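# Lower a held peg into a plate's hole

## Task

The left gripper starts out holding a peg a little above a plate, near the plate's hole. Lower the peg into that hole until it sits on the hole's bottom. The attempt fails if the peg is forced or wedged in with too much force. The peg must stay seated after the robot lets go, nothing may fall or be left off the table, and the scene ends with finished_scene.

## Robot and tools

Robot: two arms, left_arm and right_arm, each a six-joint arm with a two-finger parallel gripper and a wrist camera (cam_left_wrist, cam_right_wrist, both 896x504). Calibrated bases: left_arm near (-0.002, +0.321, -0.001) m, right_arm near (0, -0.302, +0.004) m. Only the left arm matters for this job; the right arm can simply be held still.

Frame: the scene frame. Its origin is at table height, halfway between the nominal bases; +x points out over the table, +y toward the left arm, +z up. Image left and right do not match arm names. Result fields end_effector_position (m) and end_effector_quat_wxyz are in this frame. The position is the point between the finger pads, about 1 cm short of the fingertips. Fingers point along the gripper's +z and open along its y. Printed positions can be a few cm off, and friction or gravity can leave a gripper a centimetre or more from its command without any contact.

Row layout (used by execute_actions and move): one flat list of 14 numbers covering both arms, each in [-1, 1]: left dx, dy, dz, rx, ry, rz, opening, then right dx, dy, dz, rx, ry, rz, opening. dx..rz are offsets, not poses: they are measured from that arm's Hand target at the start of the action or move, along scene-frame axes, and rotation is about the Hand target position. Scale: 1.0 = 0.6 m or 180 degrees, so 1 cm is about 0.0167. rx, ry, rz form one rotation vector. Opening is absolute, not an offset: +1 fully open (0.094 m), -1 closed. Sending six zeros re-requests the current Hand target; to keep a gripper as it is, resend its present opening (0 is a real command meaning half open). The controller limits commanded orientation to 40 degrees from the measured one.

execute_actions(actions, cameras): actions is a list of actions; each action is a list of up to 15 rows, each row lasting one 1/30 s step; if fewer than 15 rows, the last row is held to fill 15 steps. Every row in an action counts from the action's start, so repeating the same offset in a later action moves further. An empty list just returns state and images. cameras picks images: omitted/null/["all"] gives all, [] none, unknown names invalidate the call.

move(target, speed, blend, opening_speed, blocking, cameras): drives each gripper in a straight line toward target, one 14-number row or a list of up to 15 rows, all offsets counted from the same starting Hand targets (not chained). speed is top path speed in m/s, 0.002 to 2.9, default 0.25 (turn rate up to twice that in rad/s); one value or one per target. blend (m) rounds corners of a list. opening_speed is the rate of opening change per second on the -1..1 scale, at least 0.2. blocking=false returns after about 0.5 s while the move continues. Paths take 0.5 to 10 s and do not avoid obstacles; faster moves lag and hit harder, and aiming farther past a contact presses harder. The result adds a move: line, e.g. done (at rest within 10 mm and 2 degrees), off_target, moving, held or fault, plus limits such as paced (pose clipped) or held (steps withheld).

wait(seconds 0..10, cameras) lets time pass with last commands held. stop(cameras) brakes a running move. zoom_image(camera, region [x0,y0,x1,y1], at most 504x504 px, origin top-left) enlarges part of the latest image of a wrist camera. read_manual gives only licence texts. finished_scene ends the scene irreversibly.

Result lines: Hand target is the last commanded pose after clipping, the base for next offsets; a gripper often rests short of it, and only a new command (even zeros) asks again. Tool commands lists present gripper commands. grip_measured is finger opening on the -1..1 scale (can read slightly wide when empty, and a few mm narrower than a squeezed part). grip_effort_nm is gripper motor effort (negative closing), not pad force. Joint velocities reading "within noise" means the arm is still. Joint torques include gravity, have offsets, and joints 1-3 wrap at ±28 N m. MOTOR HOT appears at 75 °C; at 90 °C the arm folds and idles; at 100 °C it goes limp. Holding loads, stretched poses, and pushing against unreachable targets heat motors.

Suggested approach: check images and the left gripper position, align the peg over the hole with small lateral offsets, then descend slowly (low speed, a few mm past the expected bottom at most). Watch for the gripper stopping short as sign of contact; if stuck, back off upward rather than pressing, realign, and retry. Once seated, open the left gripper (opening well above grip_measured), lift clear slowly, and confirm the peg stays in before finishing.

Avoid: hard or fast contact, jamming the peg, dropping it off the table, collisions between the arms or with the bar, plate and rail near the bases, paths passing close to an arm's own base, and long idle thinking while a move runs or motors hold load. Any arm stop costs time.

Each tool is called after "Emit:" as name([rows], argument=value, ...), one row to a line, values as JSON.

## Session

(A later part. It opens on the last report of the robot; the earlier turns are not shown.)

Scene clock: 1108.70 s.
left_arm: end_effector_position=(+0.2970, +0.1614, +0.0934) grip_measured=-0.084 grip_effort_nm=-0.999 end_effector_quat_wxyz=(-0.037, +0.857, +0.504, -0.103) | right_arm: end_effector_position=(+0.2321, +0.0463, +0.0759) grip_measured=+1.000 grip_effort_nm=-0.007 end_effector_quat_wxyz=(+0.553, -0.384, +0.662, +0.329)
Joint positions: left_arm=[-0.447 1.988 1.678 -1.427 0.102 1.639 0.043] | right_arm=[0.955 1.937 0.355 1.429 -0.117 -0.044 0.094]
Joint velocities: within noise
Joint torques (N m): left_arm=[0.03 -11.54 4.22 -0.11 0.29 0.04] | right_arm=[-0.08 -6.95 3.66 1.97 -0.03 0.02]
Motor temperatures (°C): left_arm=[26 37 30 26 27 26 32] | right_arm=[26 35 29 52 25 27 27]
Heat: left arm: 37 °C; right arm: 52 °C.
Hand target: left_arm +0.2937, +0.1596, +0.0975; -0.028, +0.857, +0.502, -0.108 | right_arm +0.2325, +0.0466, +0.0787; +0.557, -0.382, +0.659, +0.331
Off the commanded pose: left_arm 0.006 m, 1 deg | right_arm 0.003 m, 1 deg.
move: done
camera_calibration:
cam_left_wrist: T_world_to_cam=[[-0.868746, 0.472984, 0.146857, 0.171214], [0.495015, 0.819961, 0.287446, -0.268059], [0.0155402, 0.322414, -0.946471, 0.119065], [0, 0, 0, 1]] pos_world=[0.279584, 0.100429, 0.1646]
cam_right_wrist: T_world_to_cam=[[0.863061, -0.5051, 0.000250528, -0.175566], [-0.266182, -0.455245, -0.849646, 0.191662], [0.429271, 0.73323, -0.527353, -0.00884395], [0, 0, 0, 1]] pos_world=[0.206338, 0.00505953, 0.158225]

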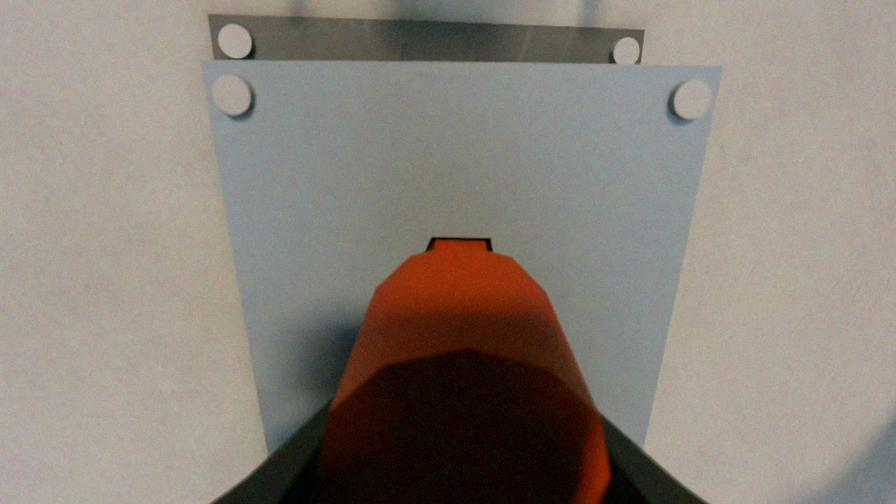

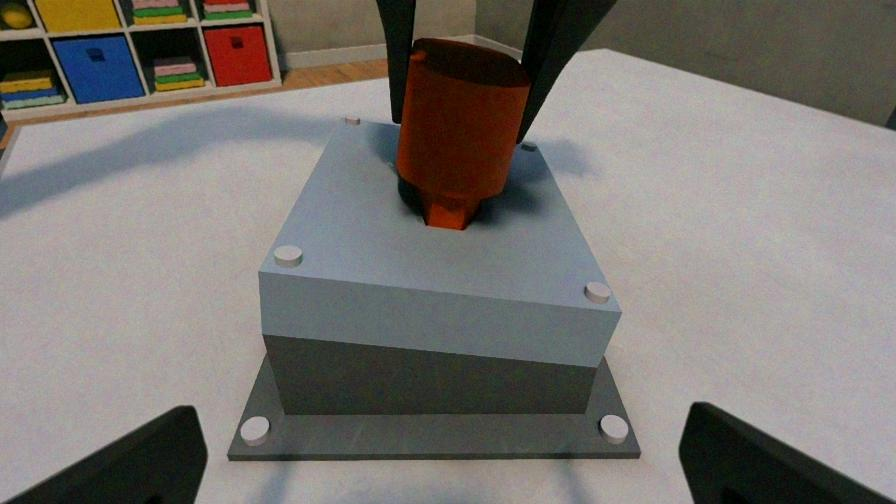

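Emit:
move(target=[-0.00075, -0.00015, -0.00328, 0, 0, 0, -1.0, 0, 0, 0, 0, 0, 0, 1.0], speed=0.02)

Emit:
zoom_image(camera="cam_right_wrist", region=[390, 150, 500, 250])

Scene clock: 1125.87 s.
left_arm: end_effector_position=(+0.2965, +0.1616, +0.0911) grip_measured=-0.084 grip_effort_nm=-0.989 end_effector_quat_wxyz=(-0.038, +0.857, +0.504, -0.103) | right_arm: end_effector_position=(+0.2321, +0.0463, +0.0759) grip_measured=+1.000 grip_effort_nm=-0.012 end_effector_quat_wxyz=(+0.553, -0.384, +0.662, +0.329)
Joint positions: left_arm=[-0.447 1.988 1.669 -1.419 0.102 1.639 0.043] | right_arm=[0.955 1.937 0.355 1.429 -0.117 -0.044 0.094]
Joint velocities: within noise
Joint torques (N m): left_arm=[-0.03 -11.71 4.26 -0.15 0.26 0.02] | right_arm=[-0.1 -6.95 3.66 1.98 -0.04 0.03]
Motor temperatures (°C): left_arm=[26 37 30 26 27 26 32] | right_arm=[26 35 29 51 25 27 27]
Heat: left arm: 37 °C; right arm: 51 °C.
Hand target: left_arm +0.2932, +0.1595, +0.0955; -0.028, +0.857, +0.502, -0.108 | right_arm +0.2325, +0.0466, +0.0787; +0.557, -0.382, +0.659, +0.331
Off the commanded pose: left_arm 0.006 m, 1 deg | right_arm 0.003 m, 1 deg.
move: done
camera_calibration:
cam_left_wrist: T_world_to_cam=[[-0.868537, 0.473035, 0.147922, 0.170935], [0.495408, 0.819777, 0.287292, -0.26732], [0.0146362, 0.322806, -0.946352, 0.11696], [0, 0, 0, 1]] pos_world=[0.279184, 0.100529, 0.162199]
cam_right_wrist: T_world_to_cam=[[0.863061, -0.5051, 0.000250528, -0.175566], [-0.266182, -0.455245, -0.849646, 0.191662], [0.429271, 0.73323, -0.527353, -0.00884395], [0, 0, 0, 1]] pos_world=[0.206338, 0.00505953, 0.158225]

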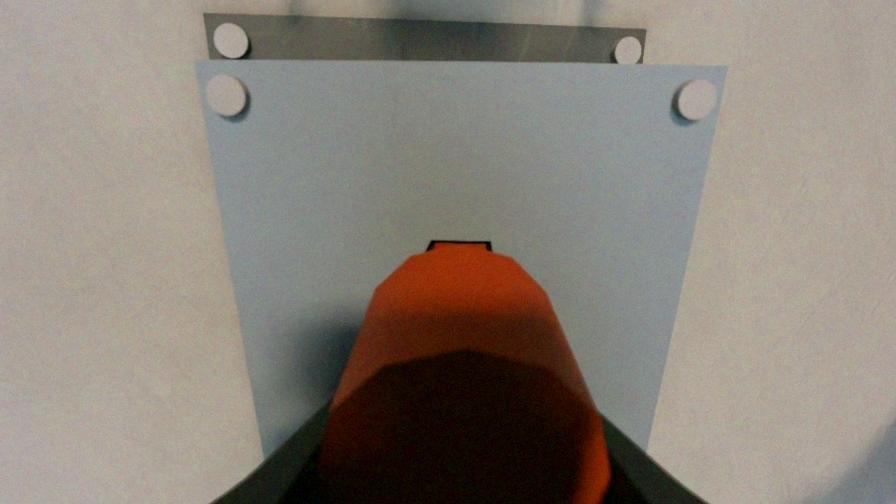

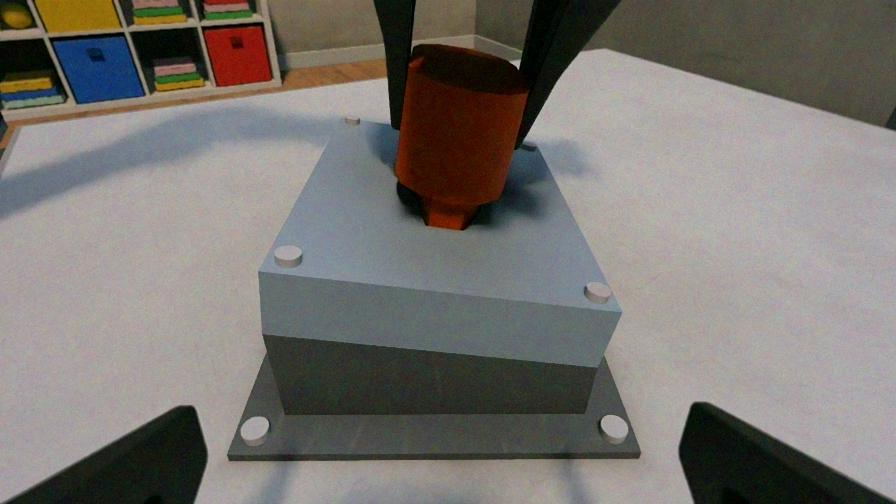

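Scaled by 4.582 from the camera's 896x504 image, which has a finer 1280x720 frame.

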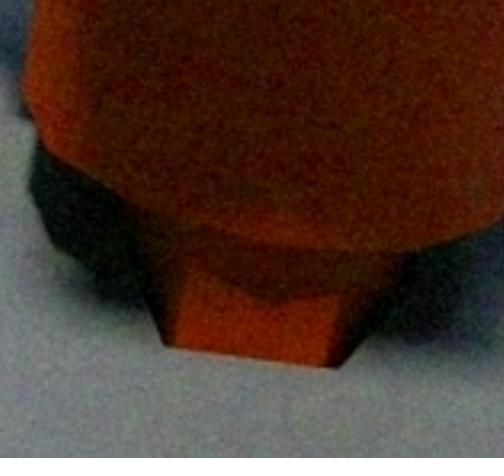

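Emit:
move(target=[-0.0006, 0.0001, -0.00328, 0, 0, 0, -1.0, 0, 0, 0, 0, 0, 0, 1.0], speed=0.02)

Emit:
zoom_image(camera="cam_right_wrist", region=[390, 150, 500, 250])

Scene clock: 1139.03 s.
left_arm: end_effector_position=(+0.2961, +0.1616, +0.0889) grip_measured=-0.084 grip_effort_nm=-0.984 end_effector_quat_wxyz=(-0.038, +0.857, +0.504, -0.104) | right_arm: end_effector_position=(+0.2321, +0.0463, +0.0759) grip_measured=+1.000 grip_effort_nm=-0.007 end_effector_quat_wxyz=(+0.553, -0.384, +0.662, +0.329)
Joint positions: left_arm=[-0.447 1.988 1.66 -1.411 0.103 1.639 0.043] | right_arm=[0.955 1.937 0.355 1.429 -0.117 -0.044 0.094]
Joint velocities: within noise
Joint torques (N m): left_arm=[-0.01 -11.75 4.33 -0.2 0.27 0.03] | right_arm=[-0.08 -6.95 3.66 1.98 -0.04 0.02]
Motor temperatures (°C): left_arm=[26 37 30 26 27 26 32] | right_arm=[26 35 29 51 25 27 27]
Heat: left arm: 37 °C; right arm: 51 °C.
Hand target: left_arm +0.2929, +0.1595, +0.0936; -0.028, +0.857, +0.502, -0.108 | right_arm +0.2325, +0.0466, +0.0787; +0.557, -0.382, +0.659, +0.331
Off the commanded pose: left_arm 0.006 m, 1 deg | right_arm 0.003 m, 1 deg.
move: done
camera_calibration:
cam_left_wrist: T_world_to_cam=[[-0.868459, 0.47293, 0.148715, 0.170712], [0.495571, 0.819836, 0.286842, -0.266579], [0.0137348, 0.322809, -0.946364, 0.115198], [0, 0, 0, 1]] pos_world=[0.278783, 0.100629, 0.160098]
cam_right_wrist: T_world_to_cam=[[0.863061, -0.5051, 0.000250528, -0.175566], [-0.266182, -0.455245, -0.849646, 0.191662], [0.429271, 0.73323, -0.527353, -0.00884395], [0, 0, 0, 1]] pos_world=[0.206338, 0.00505953, 0.158225]

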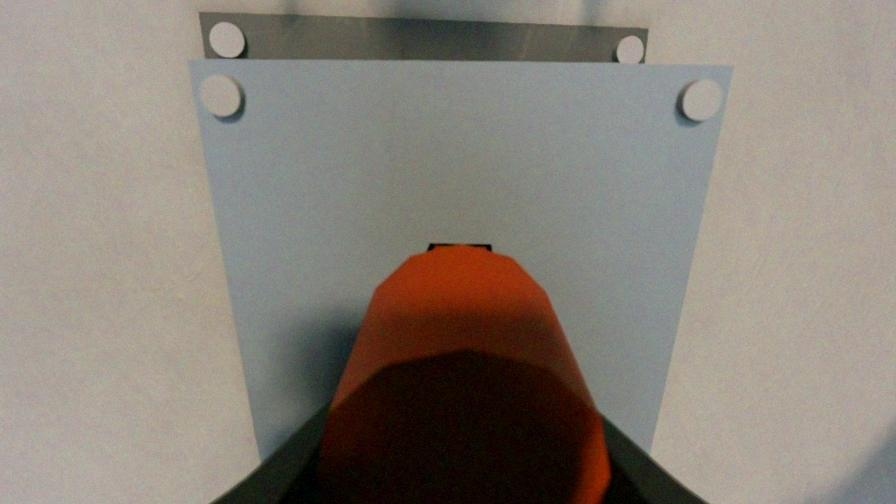

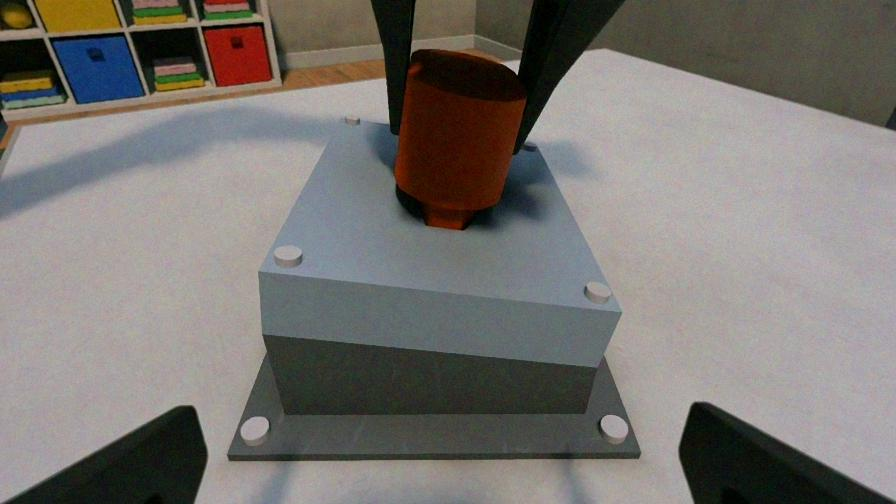

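Scaled by 4.582 from the camera's 896x504 image, which has a finer 1280x720 frame.

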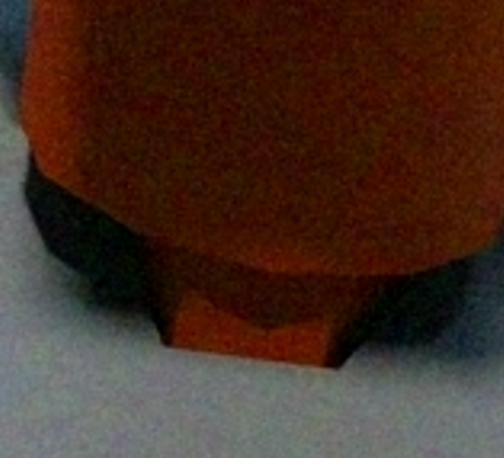

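Emit:
move(target=[-0.0004, 0.0001, -0.00246, 0, 0, 0, -1.0, 0, 0, 0, 0, 0, 0, 1.0], speed=0.015)

Emit:
zoom_image(camera="cam_right_wrist", region=[390, 150, 500, 250])

Scene clock: 1145.27 s.
left_arm: end_effector_position=(+0.2959, +0.1617, +0.0873) grip_measured=-0.084 grip_effort_nm=-0.994 end_effector_quat_wxyz=(-0.038, +0.857, +0.504, -0.104) | right_arm: end_effector_position=(+0.2321, +0.0463, +0.0759) grip_measured=+1.000 grip_effort_nm=-0.007 end_effector_quat_wxyz=(+0.553, -0.384, +0.662, +0.329)
Joint positions: left_arm=[-0.447 1.988 1.654 -1.405 0.103 1.639 0.043] | right_arm=[0.955 1.937 0.355 1.429 -0.117 -0.044 0.094]
Joint velocities: within noise
Joint torques (N m): left_arm=[-0.06 -11.79 4.22 -0.12 0.27 0.07] | right_arm=[-0.1 -6.94 3.63 1.98 -0.04 0.03]
Motor temperatures (°C): left_arm=[26 37 30 26 27 26 32] | right_arm=[26 35 29 51 25 27 27]
Heat: left arm: 37 °C; right arm: 51 °C.
Hand target: left_arm +0.2926, +0.1595, +0.0921; -0.028, +0.857, +0.502, -0.108 | right_arm +0.2325, +0.0466, +0.0787; +0.557, -0.382, +0.659, +0.331
Off the commanded pose: left_arm 0.006 m, 1 deg | right_arm 0.003 m, 1 deg.
move: done
camera_calibration:
cam_left_wrist: T_world_to_cam=[[-0.86839, 0.472932, 0.149108, 0.170647], [0.495699, 0.819752, 0.286861, -0.266133], [0.0134339, 0.32302, -0.946297, 0.113706], [0, 0, 0, 1]] pos_world=[0.278583, 0.100729, 0.158498]
cam_right_wrist: T_world_to_cam=[[0.863061, -0.5051, 0.000250528, -0.175566], [-0.266182, -0.455245, -0.849646, 0.191662], [0.429271, 0.73323, -0.527353, -0.00884395], [0, 0, 0, 1]] pos_world=[0.206338, 0.00505953, 0.158225]

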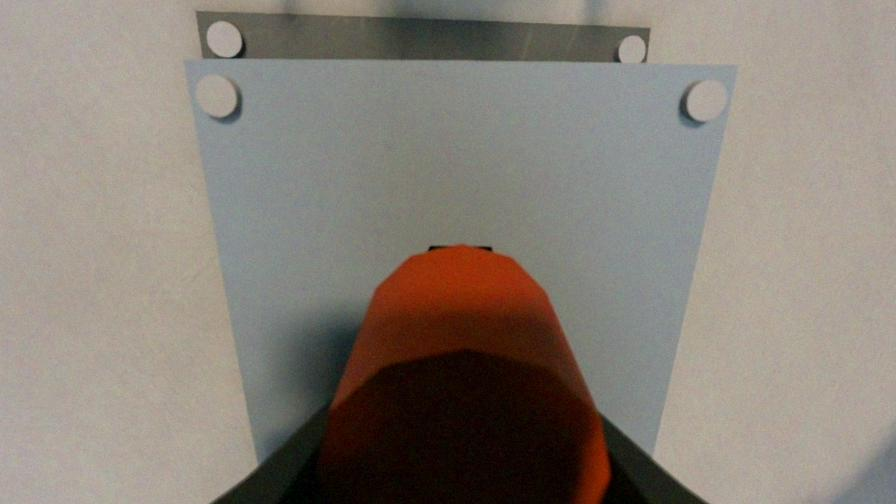

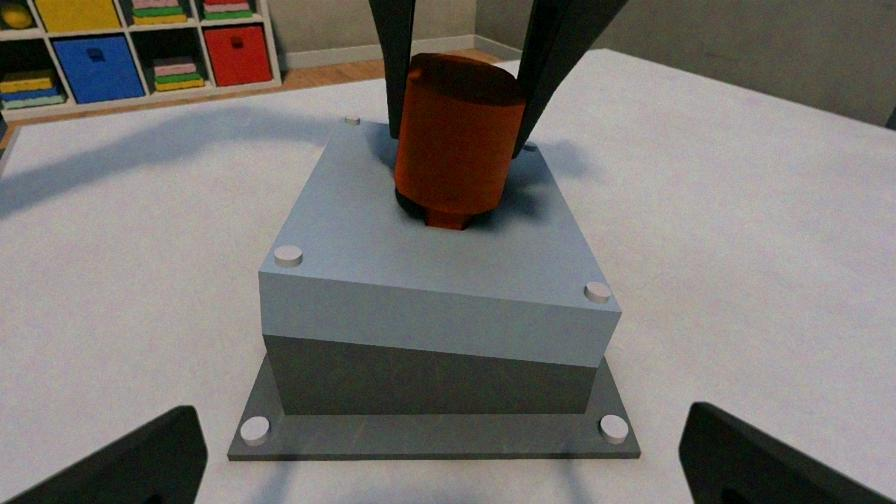

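Scaled by 4.582 from the camera's 896x504 image, which has a finer 1280x720 frame.

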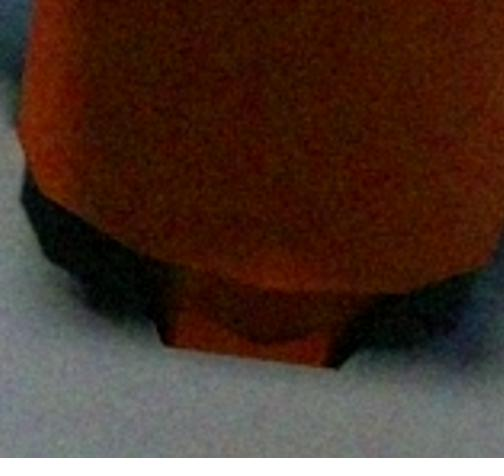

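Emit:
move(target=[-0.0004, 0.0001, -0.00246, 0, 0, 0, -1.0, 0, 0, 0, 0, 0, 0, 1.0], speed=0.015)

Scene clock: 1158.17 s.
left_arm: end_effector_position=(+0.2961, +0.1615, +0.0860) grip_measured=-0.084 grip_effort_nm=-0.994 end_effector_quat_wxyz=(-0.037, +0.857, +0.504, -0.103) | right_arm: end_effector_position=(+0.2321, +0.0463, +0.0759) grip_measured=+1.000 grip_effort_nm=-0.012 end_effector_quat_wxyz=(+0.553, -0.384, +0.662, +0.329)
Joint positions: left_arm=[-0.447 1.988 1.649 -1.398 0.103 1.639 0.043] | right_arm=[0.955 1.937 0.355 1.429 -0.117 -0.044 0.094]
Joint velocities: within noise
Joint torques (N m): left_arm=[-0.01 -11.81 4.16 -0.14 0.27 0.04] | right_arm=[-0.1 -6.93 3.66 1.98 -0.03 0.04]
Motor temperatures (°C): left_arm=[26 37 30 26 27 26 32] | right_arm=[26 35 29 50 25 27 27]
Heat: left arm: 37 °C; right arm: 50 °C.
Hand target: left_arm +0.2924, +0.1596, +0.0906; -0.028, +0.857, +0.502, -0.108 | right_arm +0.2325, +0.0466, +0.0787; +0.557, -0.382, +0.659, +0.331
Off the commanded pose: left_arm 0.006 m, 1 deg | right_arm 0.003 m, 1 deg.
move: done
camera_calibration:
cam_left_wrist: T_world_to_cam=[[-0.868643, 0.472947, 0.147582, 0.171285], [0.495219, 0.819981, 0.287036, -0.265645], [0.0147384, 0.322417, -0.946483, 0.112234], [0, 0, 0, 1]] pos_world=[0.278684, 0.100629, 0.157199]
cam_right_wrist: T_world_to_cam=[[0.863061, -0.5051, 0.000250528, -0.175566], [-0.266182, -0.455245, -0.849646, 0.191662], [0.429271, 0.73323, -0.527353, -0.00884395], [0, 0, 0, 1]] pos_world=[0.206338, 0.00505953, 0.158225]

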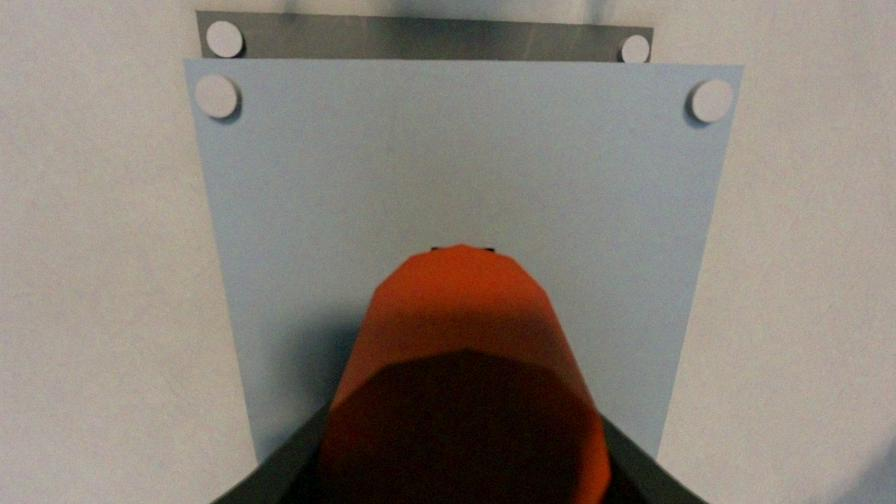

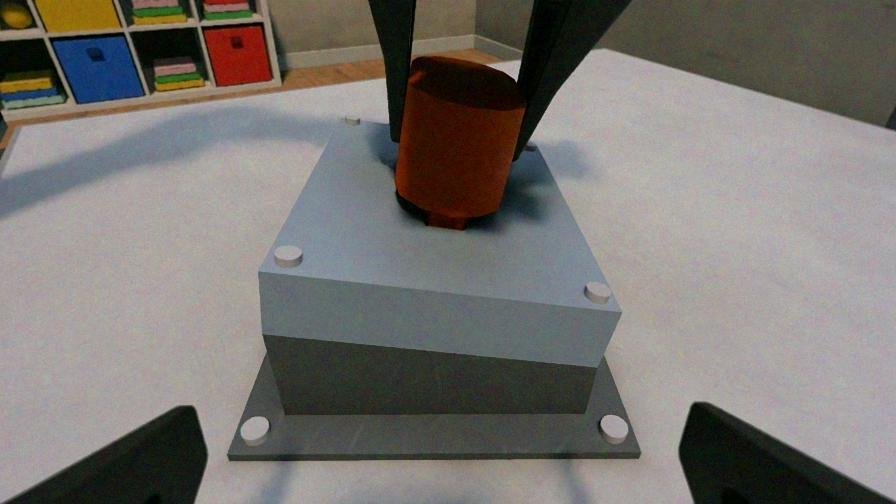

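Emit:
zoom_image(camera="cam_right_wrist", region=[390, 150, 500, 250])

Scaled by 4.582 from the camera's 896x504 image, which has a finer 1280x720 frame.

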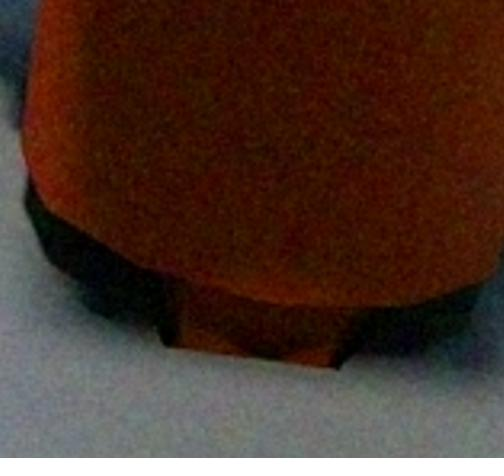

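Emit:
move(target=[-0.0003, 0.0001, -0.0018, 0, 0, 0, -1.0, 0, 0, 0, 0, 0, 0, 1.0], speed=0.015)

Emit:
zoom_image(camera="cam_right_wrist", region=[390, 150, 500, 250])

Scene clock: 1172.90 s.
left_arm: end_effector_position=(+0.2964, +0.1614, +0.0859) grip_measured=-0.084 grip_effort_nm=-0.999 end_effector_quat_wxyz=(-0.037, +0.857, +0.504, -0.103) | right_arm: end_effector_position=(+0.2321, +0.0463, +0.0759) grip_measured=+1.000 grip_effort_nm=-0.007 end_effector_quat_wxyz=(+0.553, -0.384, +0.662, +0.329)
Joint positions: left_arm=[-0.447 1.988 1.649 -1.397 0.103 1.639 0.043] | right_arm=[0.955 1.937 0.355 1.429 -0.117 -0.044 0.094]
Joint velocities: within noise
Joint torques (N m): left_arm=[-0.06 -11.82 3.78 -0.11 0.26 0.03] | right_arm=[-0.1 -6.95 3.67 1.97 -0.03 0.04]
Motor temperatures (°C): left_arm=[26 37 30 26 27 26 32] | right_arm=[26 35 29 50 25 27 27]
Heat: left arm: 37 °C; right arm: 50 °C.
Hand target: left_arm +0.2922, +0.1597, +0.0896; -0.028, +0.857, +0.502, -0.108 | right_arm +0.2325, +0.0466, +0.0787; +0.557, -0.382, +0.659, +0.331
Off the commanded pose: left_arm 0.006 m, 1 deg | right_arm 0.003 m, 1 deg.
move: done
camera_calibration:
cam_left_wrist: T_world_to_cam=[[-0.86885, 0.473047, 0.146036, 0.171812], [0.494816, 0.820195, 0.287119, -0.265556], [0.0160425, 0.321724, -0.946698, 0.11191], [0, 0, 0, 1]] pos_world=[0.278885, 0.100528, 0.1571]
cam_right_wrist: T_world_to_cam=[[0.863061, -0.5051, 0.000250528, -0.175566], [-0.266182, -0.455245, -0.849646, 0.191662], [0.429271, 0.73323, -0.527353, -0.00884395], [0, 0, 0, 1]] pos_world=[0.206338, 0.00505953, 0.158225]

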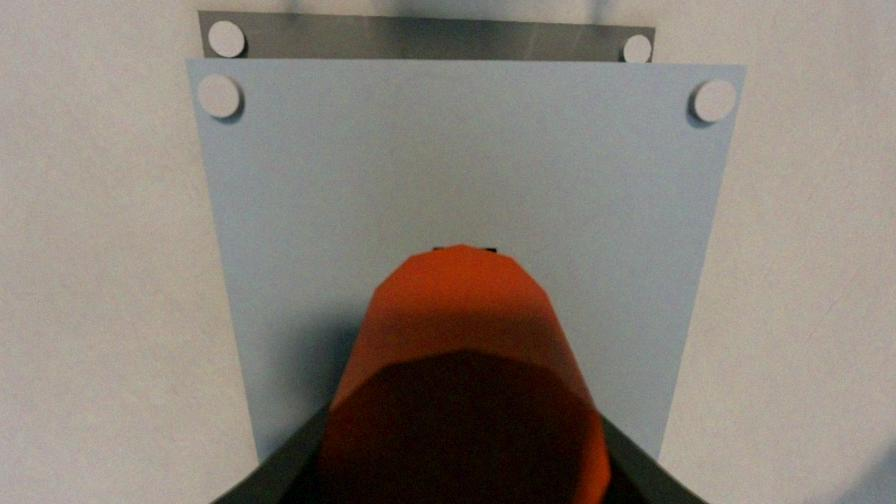

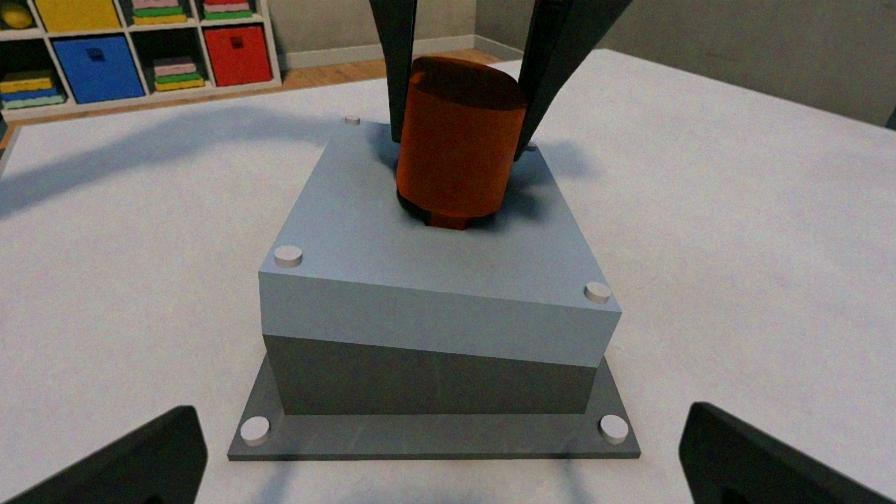

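Scaled by 4.582 from the camera's 896x504 image, which has a finer 1280x720 frame.

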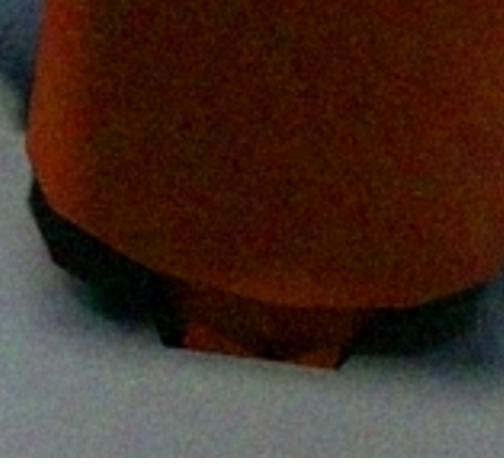

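Emit:
move(target=[0.0, 0.0, 0.0013, 0, 0, 0, -1.0, 0, 0, 0, 0, 0, 0, 1.0], speed=0.015)

Emit:
zoom_image(camera="cam_right_wrist", region=[390, 150, 500, 250])

Scene clock: 1304.73 s.
left_arm: end_effector_position=(+0.2965, +0.1613, +0.0859) grip_measured=-0.084 grip_effort_nm=-1.004 end_effector_quat_wxyz=(-0.037, +0.857, +0.504, -0.103) | right_arm: end_effector_position=(+0.2321, +0.0463, +0.0759) grip_measured=+1.000 grip_effort_nm=-0.007 end_effector_quat_wxyz=(+0.553, -0.384, +0.662, +0.329)
Joint positions: left_arm=[-0.447 1.988 1.649 -1.396 0.103 1.639 0.043] | right_arm=[0.955 1.937 0.355 1.429 -0.117 -0.044 0.094]
Joint velocities: within noise
Joint torques (N m): left_arm=[-0.03 -11.88 3.95 -0.14 0.25 0.03] | right_arm=[-0.13 -6.95 3.64 1.99 -0.04 0.04]
Motor temperatures (°C): left_arm=[26 38 29 26 27 26 33] | right_arm=[26 34 29 47 25 27 27]
Heat: left arm: 38 °C; right arm: 47 °C.
Hand target: left_arm +0.2923, +0.1597, +0.0903; -0.028, +0.857, +0.502, -0.108 | right_arm +0.2325, +0.0466, +0.0787; +0.557, -0.382, +0.659, +0.331
Off the commanded pose: left_arm 0.006 m, 1 deg | right_arm 0.003 m, 1 deg.
move: done
camera_calibration:
cam_left_wrist: T_world_to_cam=[[-0.86891, 0.473043, 0.145692, 0.172018], [0.4947, 0.820245, 0.287174, -0.265505], [0.0163427, 0.321602, -0.946734, 0.111875], [0, 0, 0, 1]] pos_world=[0.278985, 0.100428, 0.1571]
cam_right_wrist: T_world_to_cam=[[0.863061, -0.5051, 0.000250528, -0.175566], [-0.266182, -0.455245, -0.849646, 0.191662], [0.429271, 0.73323, -0.527353, -0.00884395], [0, 0, 0, 1]] pos_world=[0.206338, 0.00505953, 0.158225]

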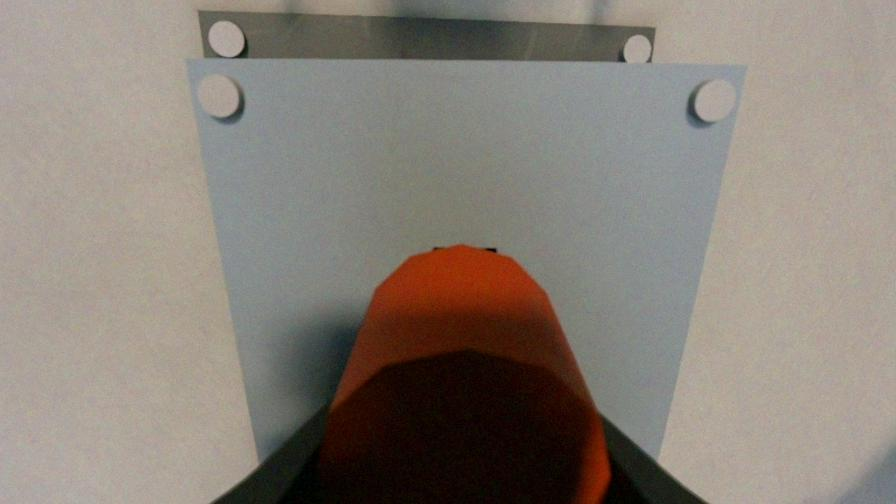

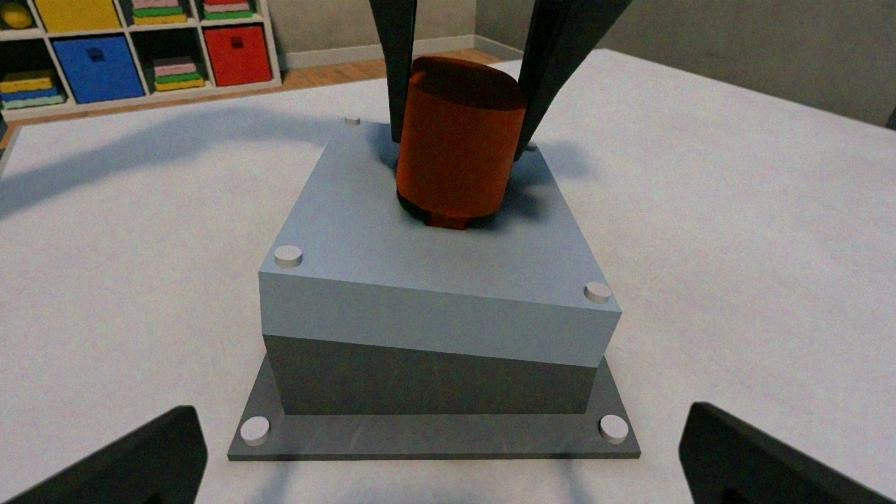

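Scaled by 4.582 from the camera's 896x504 image, which has a finer 1280x720 frame.

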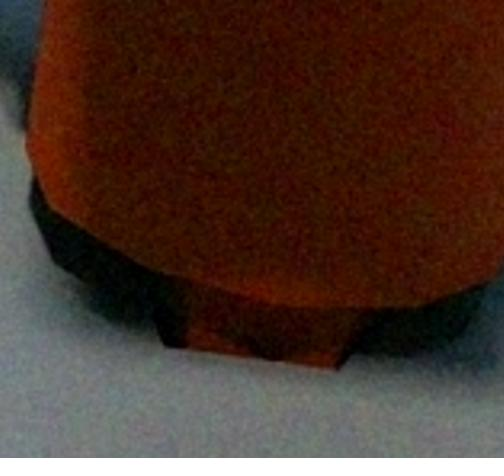

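Emit:
move(target=[-0.0011, 0.0006, 0.0036, 0, 0, 0, -1.0, 0, 0, 0, 0, 0, 0, 1.0], speed=0.02)

Emit:
zoom_image(camera="cam_right_wrist", region=[390, 150, 500, 250])

Scene clock: 1339.50 s.
left_arm: end_effector_position=(+0.2965, +0.1613, +0.0859) grip_measured=-0.084 grip_effort_nm=-1.004 end_effector_quat_wxyz=(-0.037, +0.857, +0.504, -0.103) | right_arm: end_effector_position=(+0.2321, +0.0463, +0.0759) grip_measured=+1.000 grip_effort_nm=-0.012 end_effector_quat_wxyz=(+0.553, -0.384, +0.662, +0.329)
Joint positions: left_arm=[-0.447 1.988 1.649 -1.396 0.103 1.639 0.043] | right_arm=[0.955 1.937 0.355 1.429 -0.117 -0.044 0.094]
Joint velocities: within noise
Joint torques (N m): left_arm=[-0.01 -12.23 4.21 -0.21 0.28 0.02] | right_arm=[-0.09 -6.95 3.64 1.97 -0.03 0.03]
Motor temperatures (°C): left_arm=[26 38 29 26 27 26 33] | right_arm=[26 34 29 47 25 27 27]
Heat: left arm: 38 °C; right arm: 47 °C.
Hand target: left_arm +0.2916, +0.1600, +0.0925; -0.028, +0.857, +0.502, -0.108 | right_arm +0.2325, +0.0466, +0.0787; +0.557, -0.382, +0.659, +0.331
Off the commanded pose: left_arm 0.008 m, 1 deg | right_arm 0.003 m, 1 deg.
move: done
camera_calibration:
cam_left_wrist: T_world_to_cam=[[-0.86891, 0.473043, 0.145692, 0.172018], [0.4947, 0.820245, 0.287174, -0.265505], [0.0163427, 0.321602, -0.946734, 0.111875], [0, 0, 0, 1]] pos_world=[0.278985, 0.100428, 0.1571]
cam_right_wrist: T_world_to_cam=[[0.863061, -0.5051, 0.000250528, -0.175566], [-0.266182, -0.455245, -0.849646, 0.191662], [0.429271, 0.73323, -0.527353, -0.00884395], [0, 0, 0, 1]] pos_world=[0.206338, 0.00505953, 0.158225]

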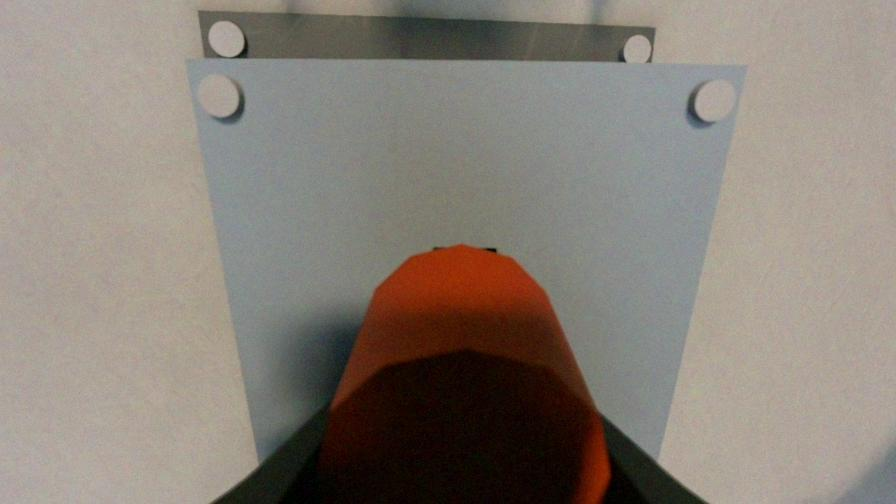

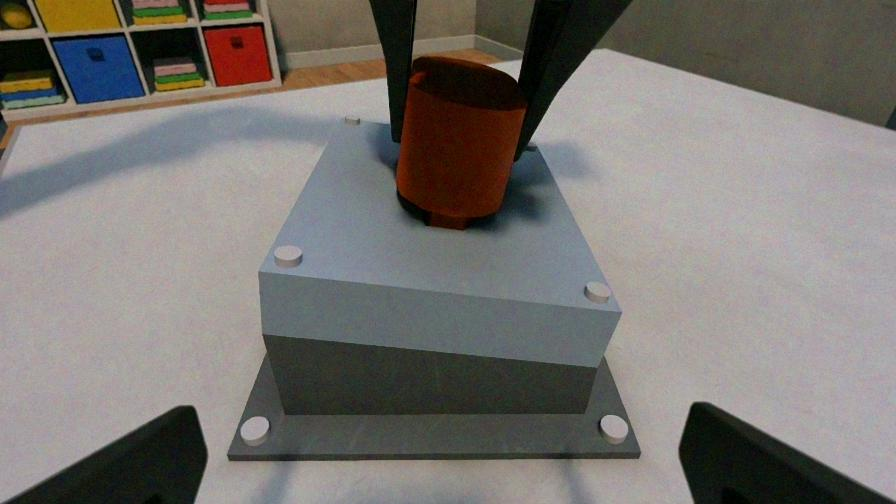

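Scaled by 4.582 from the camera's 896x504 image, which has a finer 1280x720 frame.

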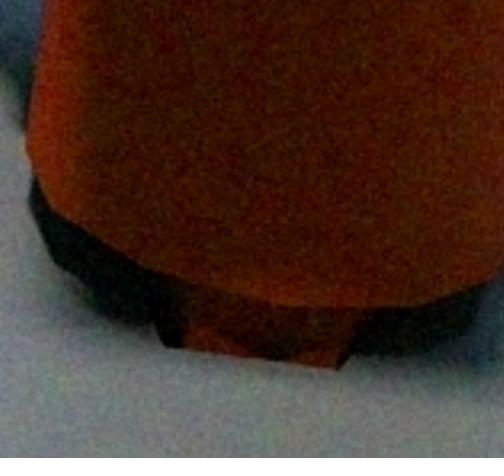

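Emit:
move(target=[-0.0004, 0.0002, 0.0033, 0, 0, 0, -1.0, 0, 0, 0, 0, 0, 0, 1.0], speed=0.02)

Emit:
zoom_image(camera="cam_right_wrist", region=[390, 150, 500, 250])

Scene clock: 1344.97 s.
left_arm: end_effector_position=(+0.2965, +0.1613, +0.0859) grip_measured=-0.084 grip_effort_nm=-0.994 end_effector_quat_wxyz=(-0.037, +0.857, +0.504, -0.103) | right_arm: end_effector_position=(+0.2321, +0.0463, +0.0759) grip_measured=+1.000 grip_effort_nm=-0.012 end_effector_quat_wxyz=(+0.553, -0.384, +0.662, +0.329)
Joint positions: left_arm=[-0.447 1.988 1.649 -1.396 0.103 1.639 0.043] | right_arm=[0.955 1.937 0.355 1.429 -0.117 -0.044 0.094]
Joint velocities: within noise
Joint torques (N m): left_arm=[-0.13 -12.37 4.62 -0.3 0.28 0.03] | right_arm=[-0.12 -6.95 3.64 1.98 -0.03 0.04]
Motor temperatures (°C): left_arm=[26 38 29 26 27 26 33] | right_arm=[26 34 29 46 25 27 27]
Heat: left arm: 38 °C; right arm: 46 °C.
Hand target: left_arm +0.2914, +0.1602, +0.0945; -0.028, +0.857, +0.502, -0.108 | right_arm +0.2325, +0.0466, +0.0787; +0.557, -0.382, +0.659, +0.331
Off the commanded pose: left_arm 0.010 m, 1 deg | right_arm 0.003 m, 1 deg.
move: done
camera_calibration:
cam_left_wrist: T_world_to_cam=[[-0.86891, 0.473043, 0.145692, 0.172018], [0.4947, 0.820245, 0.287174, -0.265505], [0.0163427, 0.321602, -0.946734, 0.111875], [0, 0, 0, 1]] pos_world=[0.278985, 0.100428, 0.1571]
cam_right_wrist: T_world_to_cam=[[0.863061, -0.5051, 0.000250528, -0.175566], [-0.266182, -0.455245, -0.849646, 0.191662], [0.429271, 0.73323, -0.527353, -0.00884395], [0, 0, 0, 1]] pos_world=[0.206338, 0.00505953, 0.158225]

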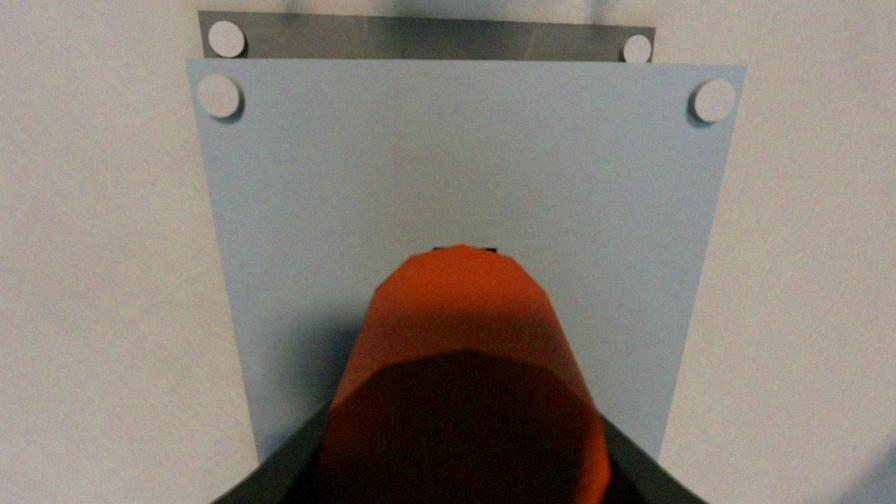

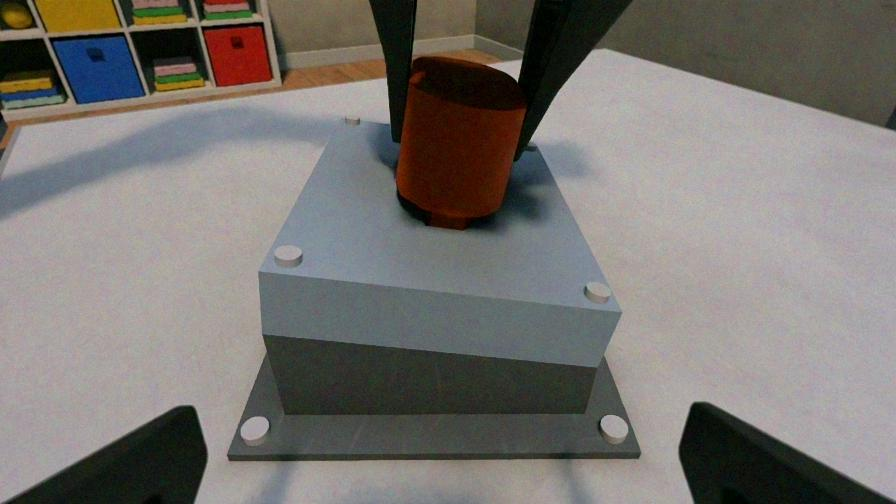

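Scaled by 4.582 from the camera's 896x504 image, which has a finer 1280x720 frame.

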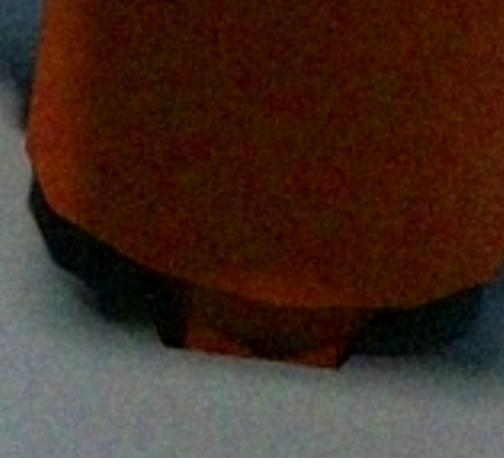

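Emit:
move(target=[-0.0004, 0.0002, 0.0033, 0, 0, 0, -1.0, 0, 0, 0, 0, 0, 0, 1.0], speed=0.02)

Scene clock: 1349.23 s.
left_arm: end_effector_position=(+0.2965, +0.1613, +0.0859) grip_measured=-0.084 grip_effort_nm=-0.989 end_effector_quat_wxyz=(-0.037, +0.857, +0.504, -0.103) | right_arm: end_effector_position=(+0.2321, +0.0463, +0.0759) grip_measured=+1.000 grip_effort_nm=-0.007 end_effector_quat_wxyz=(+0.553, -0.384, +0.662, +0.329)
Joint positions: left_arm=[-0.447 1.988 1.649 -1.396 0.103 1.639 0.043] | right_arm=[0.955 1.937 0.355 1.429 -0.117 -0.044 0.094]
Joint velocities: within noise
Joint torques (N m): left_arm=[-0.08 -12.56 4.94 -0.37 0.27 0.04] | right_arm=[-0.1 -6.95 3.64 1.98 -0.03 0.04]
Motor temperatures (°C): left_arm=[26 39 29 26 27 26 33] | right_arm=[26 34 29 46 25 27 27]
Heat: left arm: 39 °C; right arm: 46 °C.
Hand target: left_arm +0.2911, +0.1603, +0.0964; -0.028, +0.857, +0.502, -0.108 | right_arm +0.2325, +0.0466, +0.0787; +0.557, -0.382, +0.659, +0.331
Off the commanded pose: left_arm 0.012 m, 1 deg | right_arm 0.003 m, 1 deg.
move: off_target (left_arm)
camera_calibration:
cam_left_wrist: T_world_to_cam=[[-0.86891, 0.473043, 0.145692, 0.172018], [0.4947, 0.820245, 0.287174, -0.265505], [0.0163427, 0.321602, -0.946734, 0.111875], [0, 0, 0, 1]] pos_world=[0.278985, 0.100428, 0.1571]
cam_right_wrist: T_world_to_cam=[[0.863061, -0.5051, 0.000250528, -0.175566], [-0.266182, -0.455245, -0.849646, 0.191662], [0.429271, 0.73323, -0.527353, -0.00884395], [0, 0, 0, 1]] pos_world=[0.206338, 0.00505953, 0.158225]

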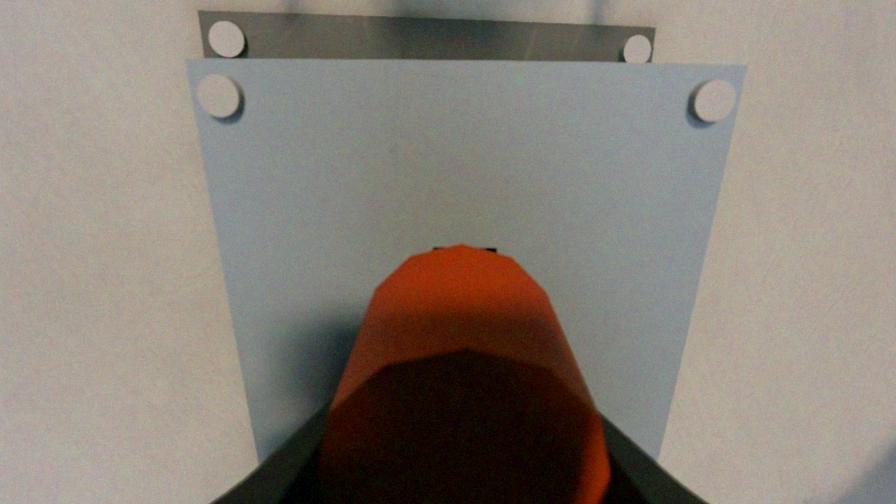

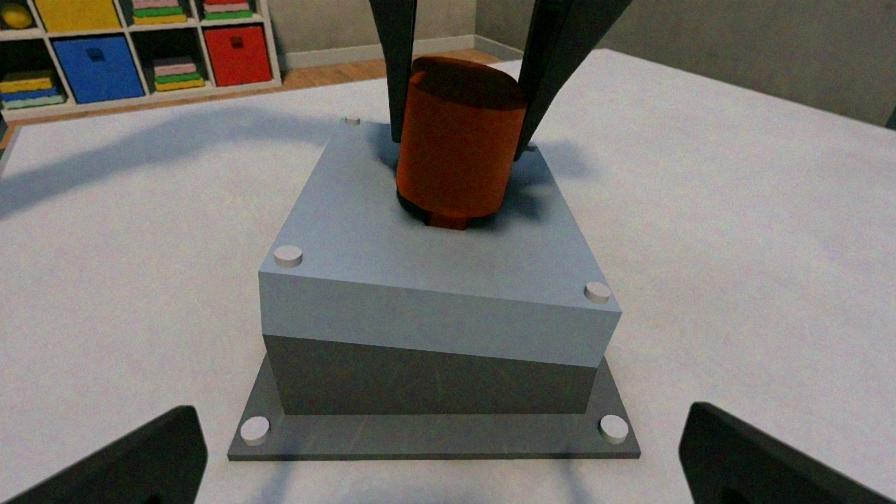

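Emit:
move(target=[0.0004, -0.0002, -0.0033, 0, 0, 0, -0.15, 0, 0, 0, 0, 0, 0, 1.0], speed=0.02, cameras=["cam_right_wrist"])

Scene clock: 1392.80 s.
left_arm: end_effector_position=(+0.2965, +0.1613, +0.0859) grip_measured=-0.084 grip_effort_nm=-0.989 end_effector_quat_wxyz=(-0.037, +0.857, +0.504, -0.103) | right_arm: end_effector_position=(+0.2321, +0.0463, +0.0759) grip_measured=+1.000 grip_effort_nm=-0.007 end_effector_quat_wxyz=(+0.553, -0.384, +0.662, +0.329)
Joint positions: left_arm=[-0.447 1.988 1.649 -1.396 0.103 1.639 0.043] | right_arm=[0.955 1.937 0.355 1.429 -0.117 -0.044 0.094]
Joint velocities: within noise
Joint torques (N m): left_arm=[-0.05 -12.41 4.57 -0.29 0.26 0.02] | right_arm=[-0.09 -6.95 3.67 1.98 -0.04 0.03]
Motor temperatures (°C): left_arm=[26 39 29 26 27 26 33] | right_arm=[26 34 29 46 25 27 27]
Heat: left arm: 39 °C; right arm: 46 °C.
Hand target: left_arm +0.2914, +0.1602, +0.0945; -0.028, +0.857, +0.502, -0.108 | right_arm +0.2325, +0.0466, +0.0787; +0.557, -0.382, +0.659, +0.331
Off the commanded pose: left_arm 0.010 m, 1 deg | right_arm 0.003 m, 1 deg.
move: done
camera_calibration:
cam_right_wrist: T_world_to_cam=[[0.863061, -0.5051, 0.000250528, -0.175566], [-0.266182, -0.455245, -0.849646, 0.191662], [0.429271, 0.73323, -0.527353, -0.00884395], [0, 0, 0, 1]] pos_world=[0.206338, 0.00505953, 0.158225]
Images, in order (width x height): cam_right_wrist 896x504.

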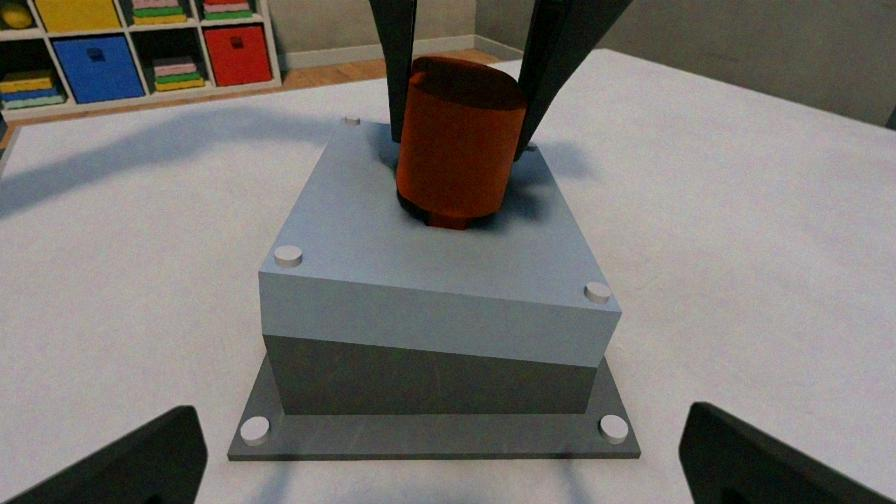

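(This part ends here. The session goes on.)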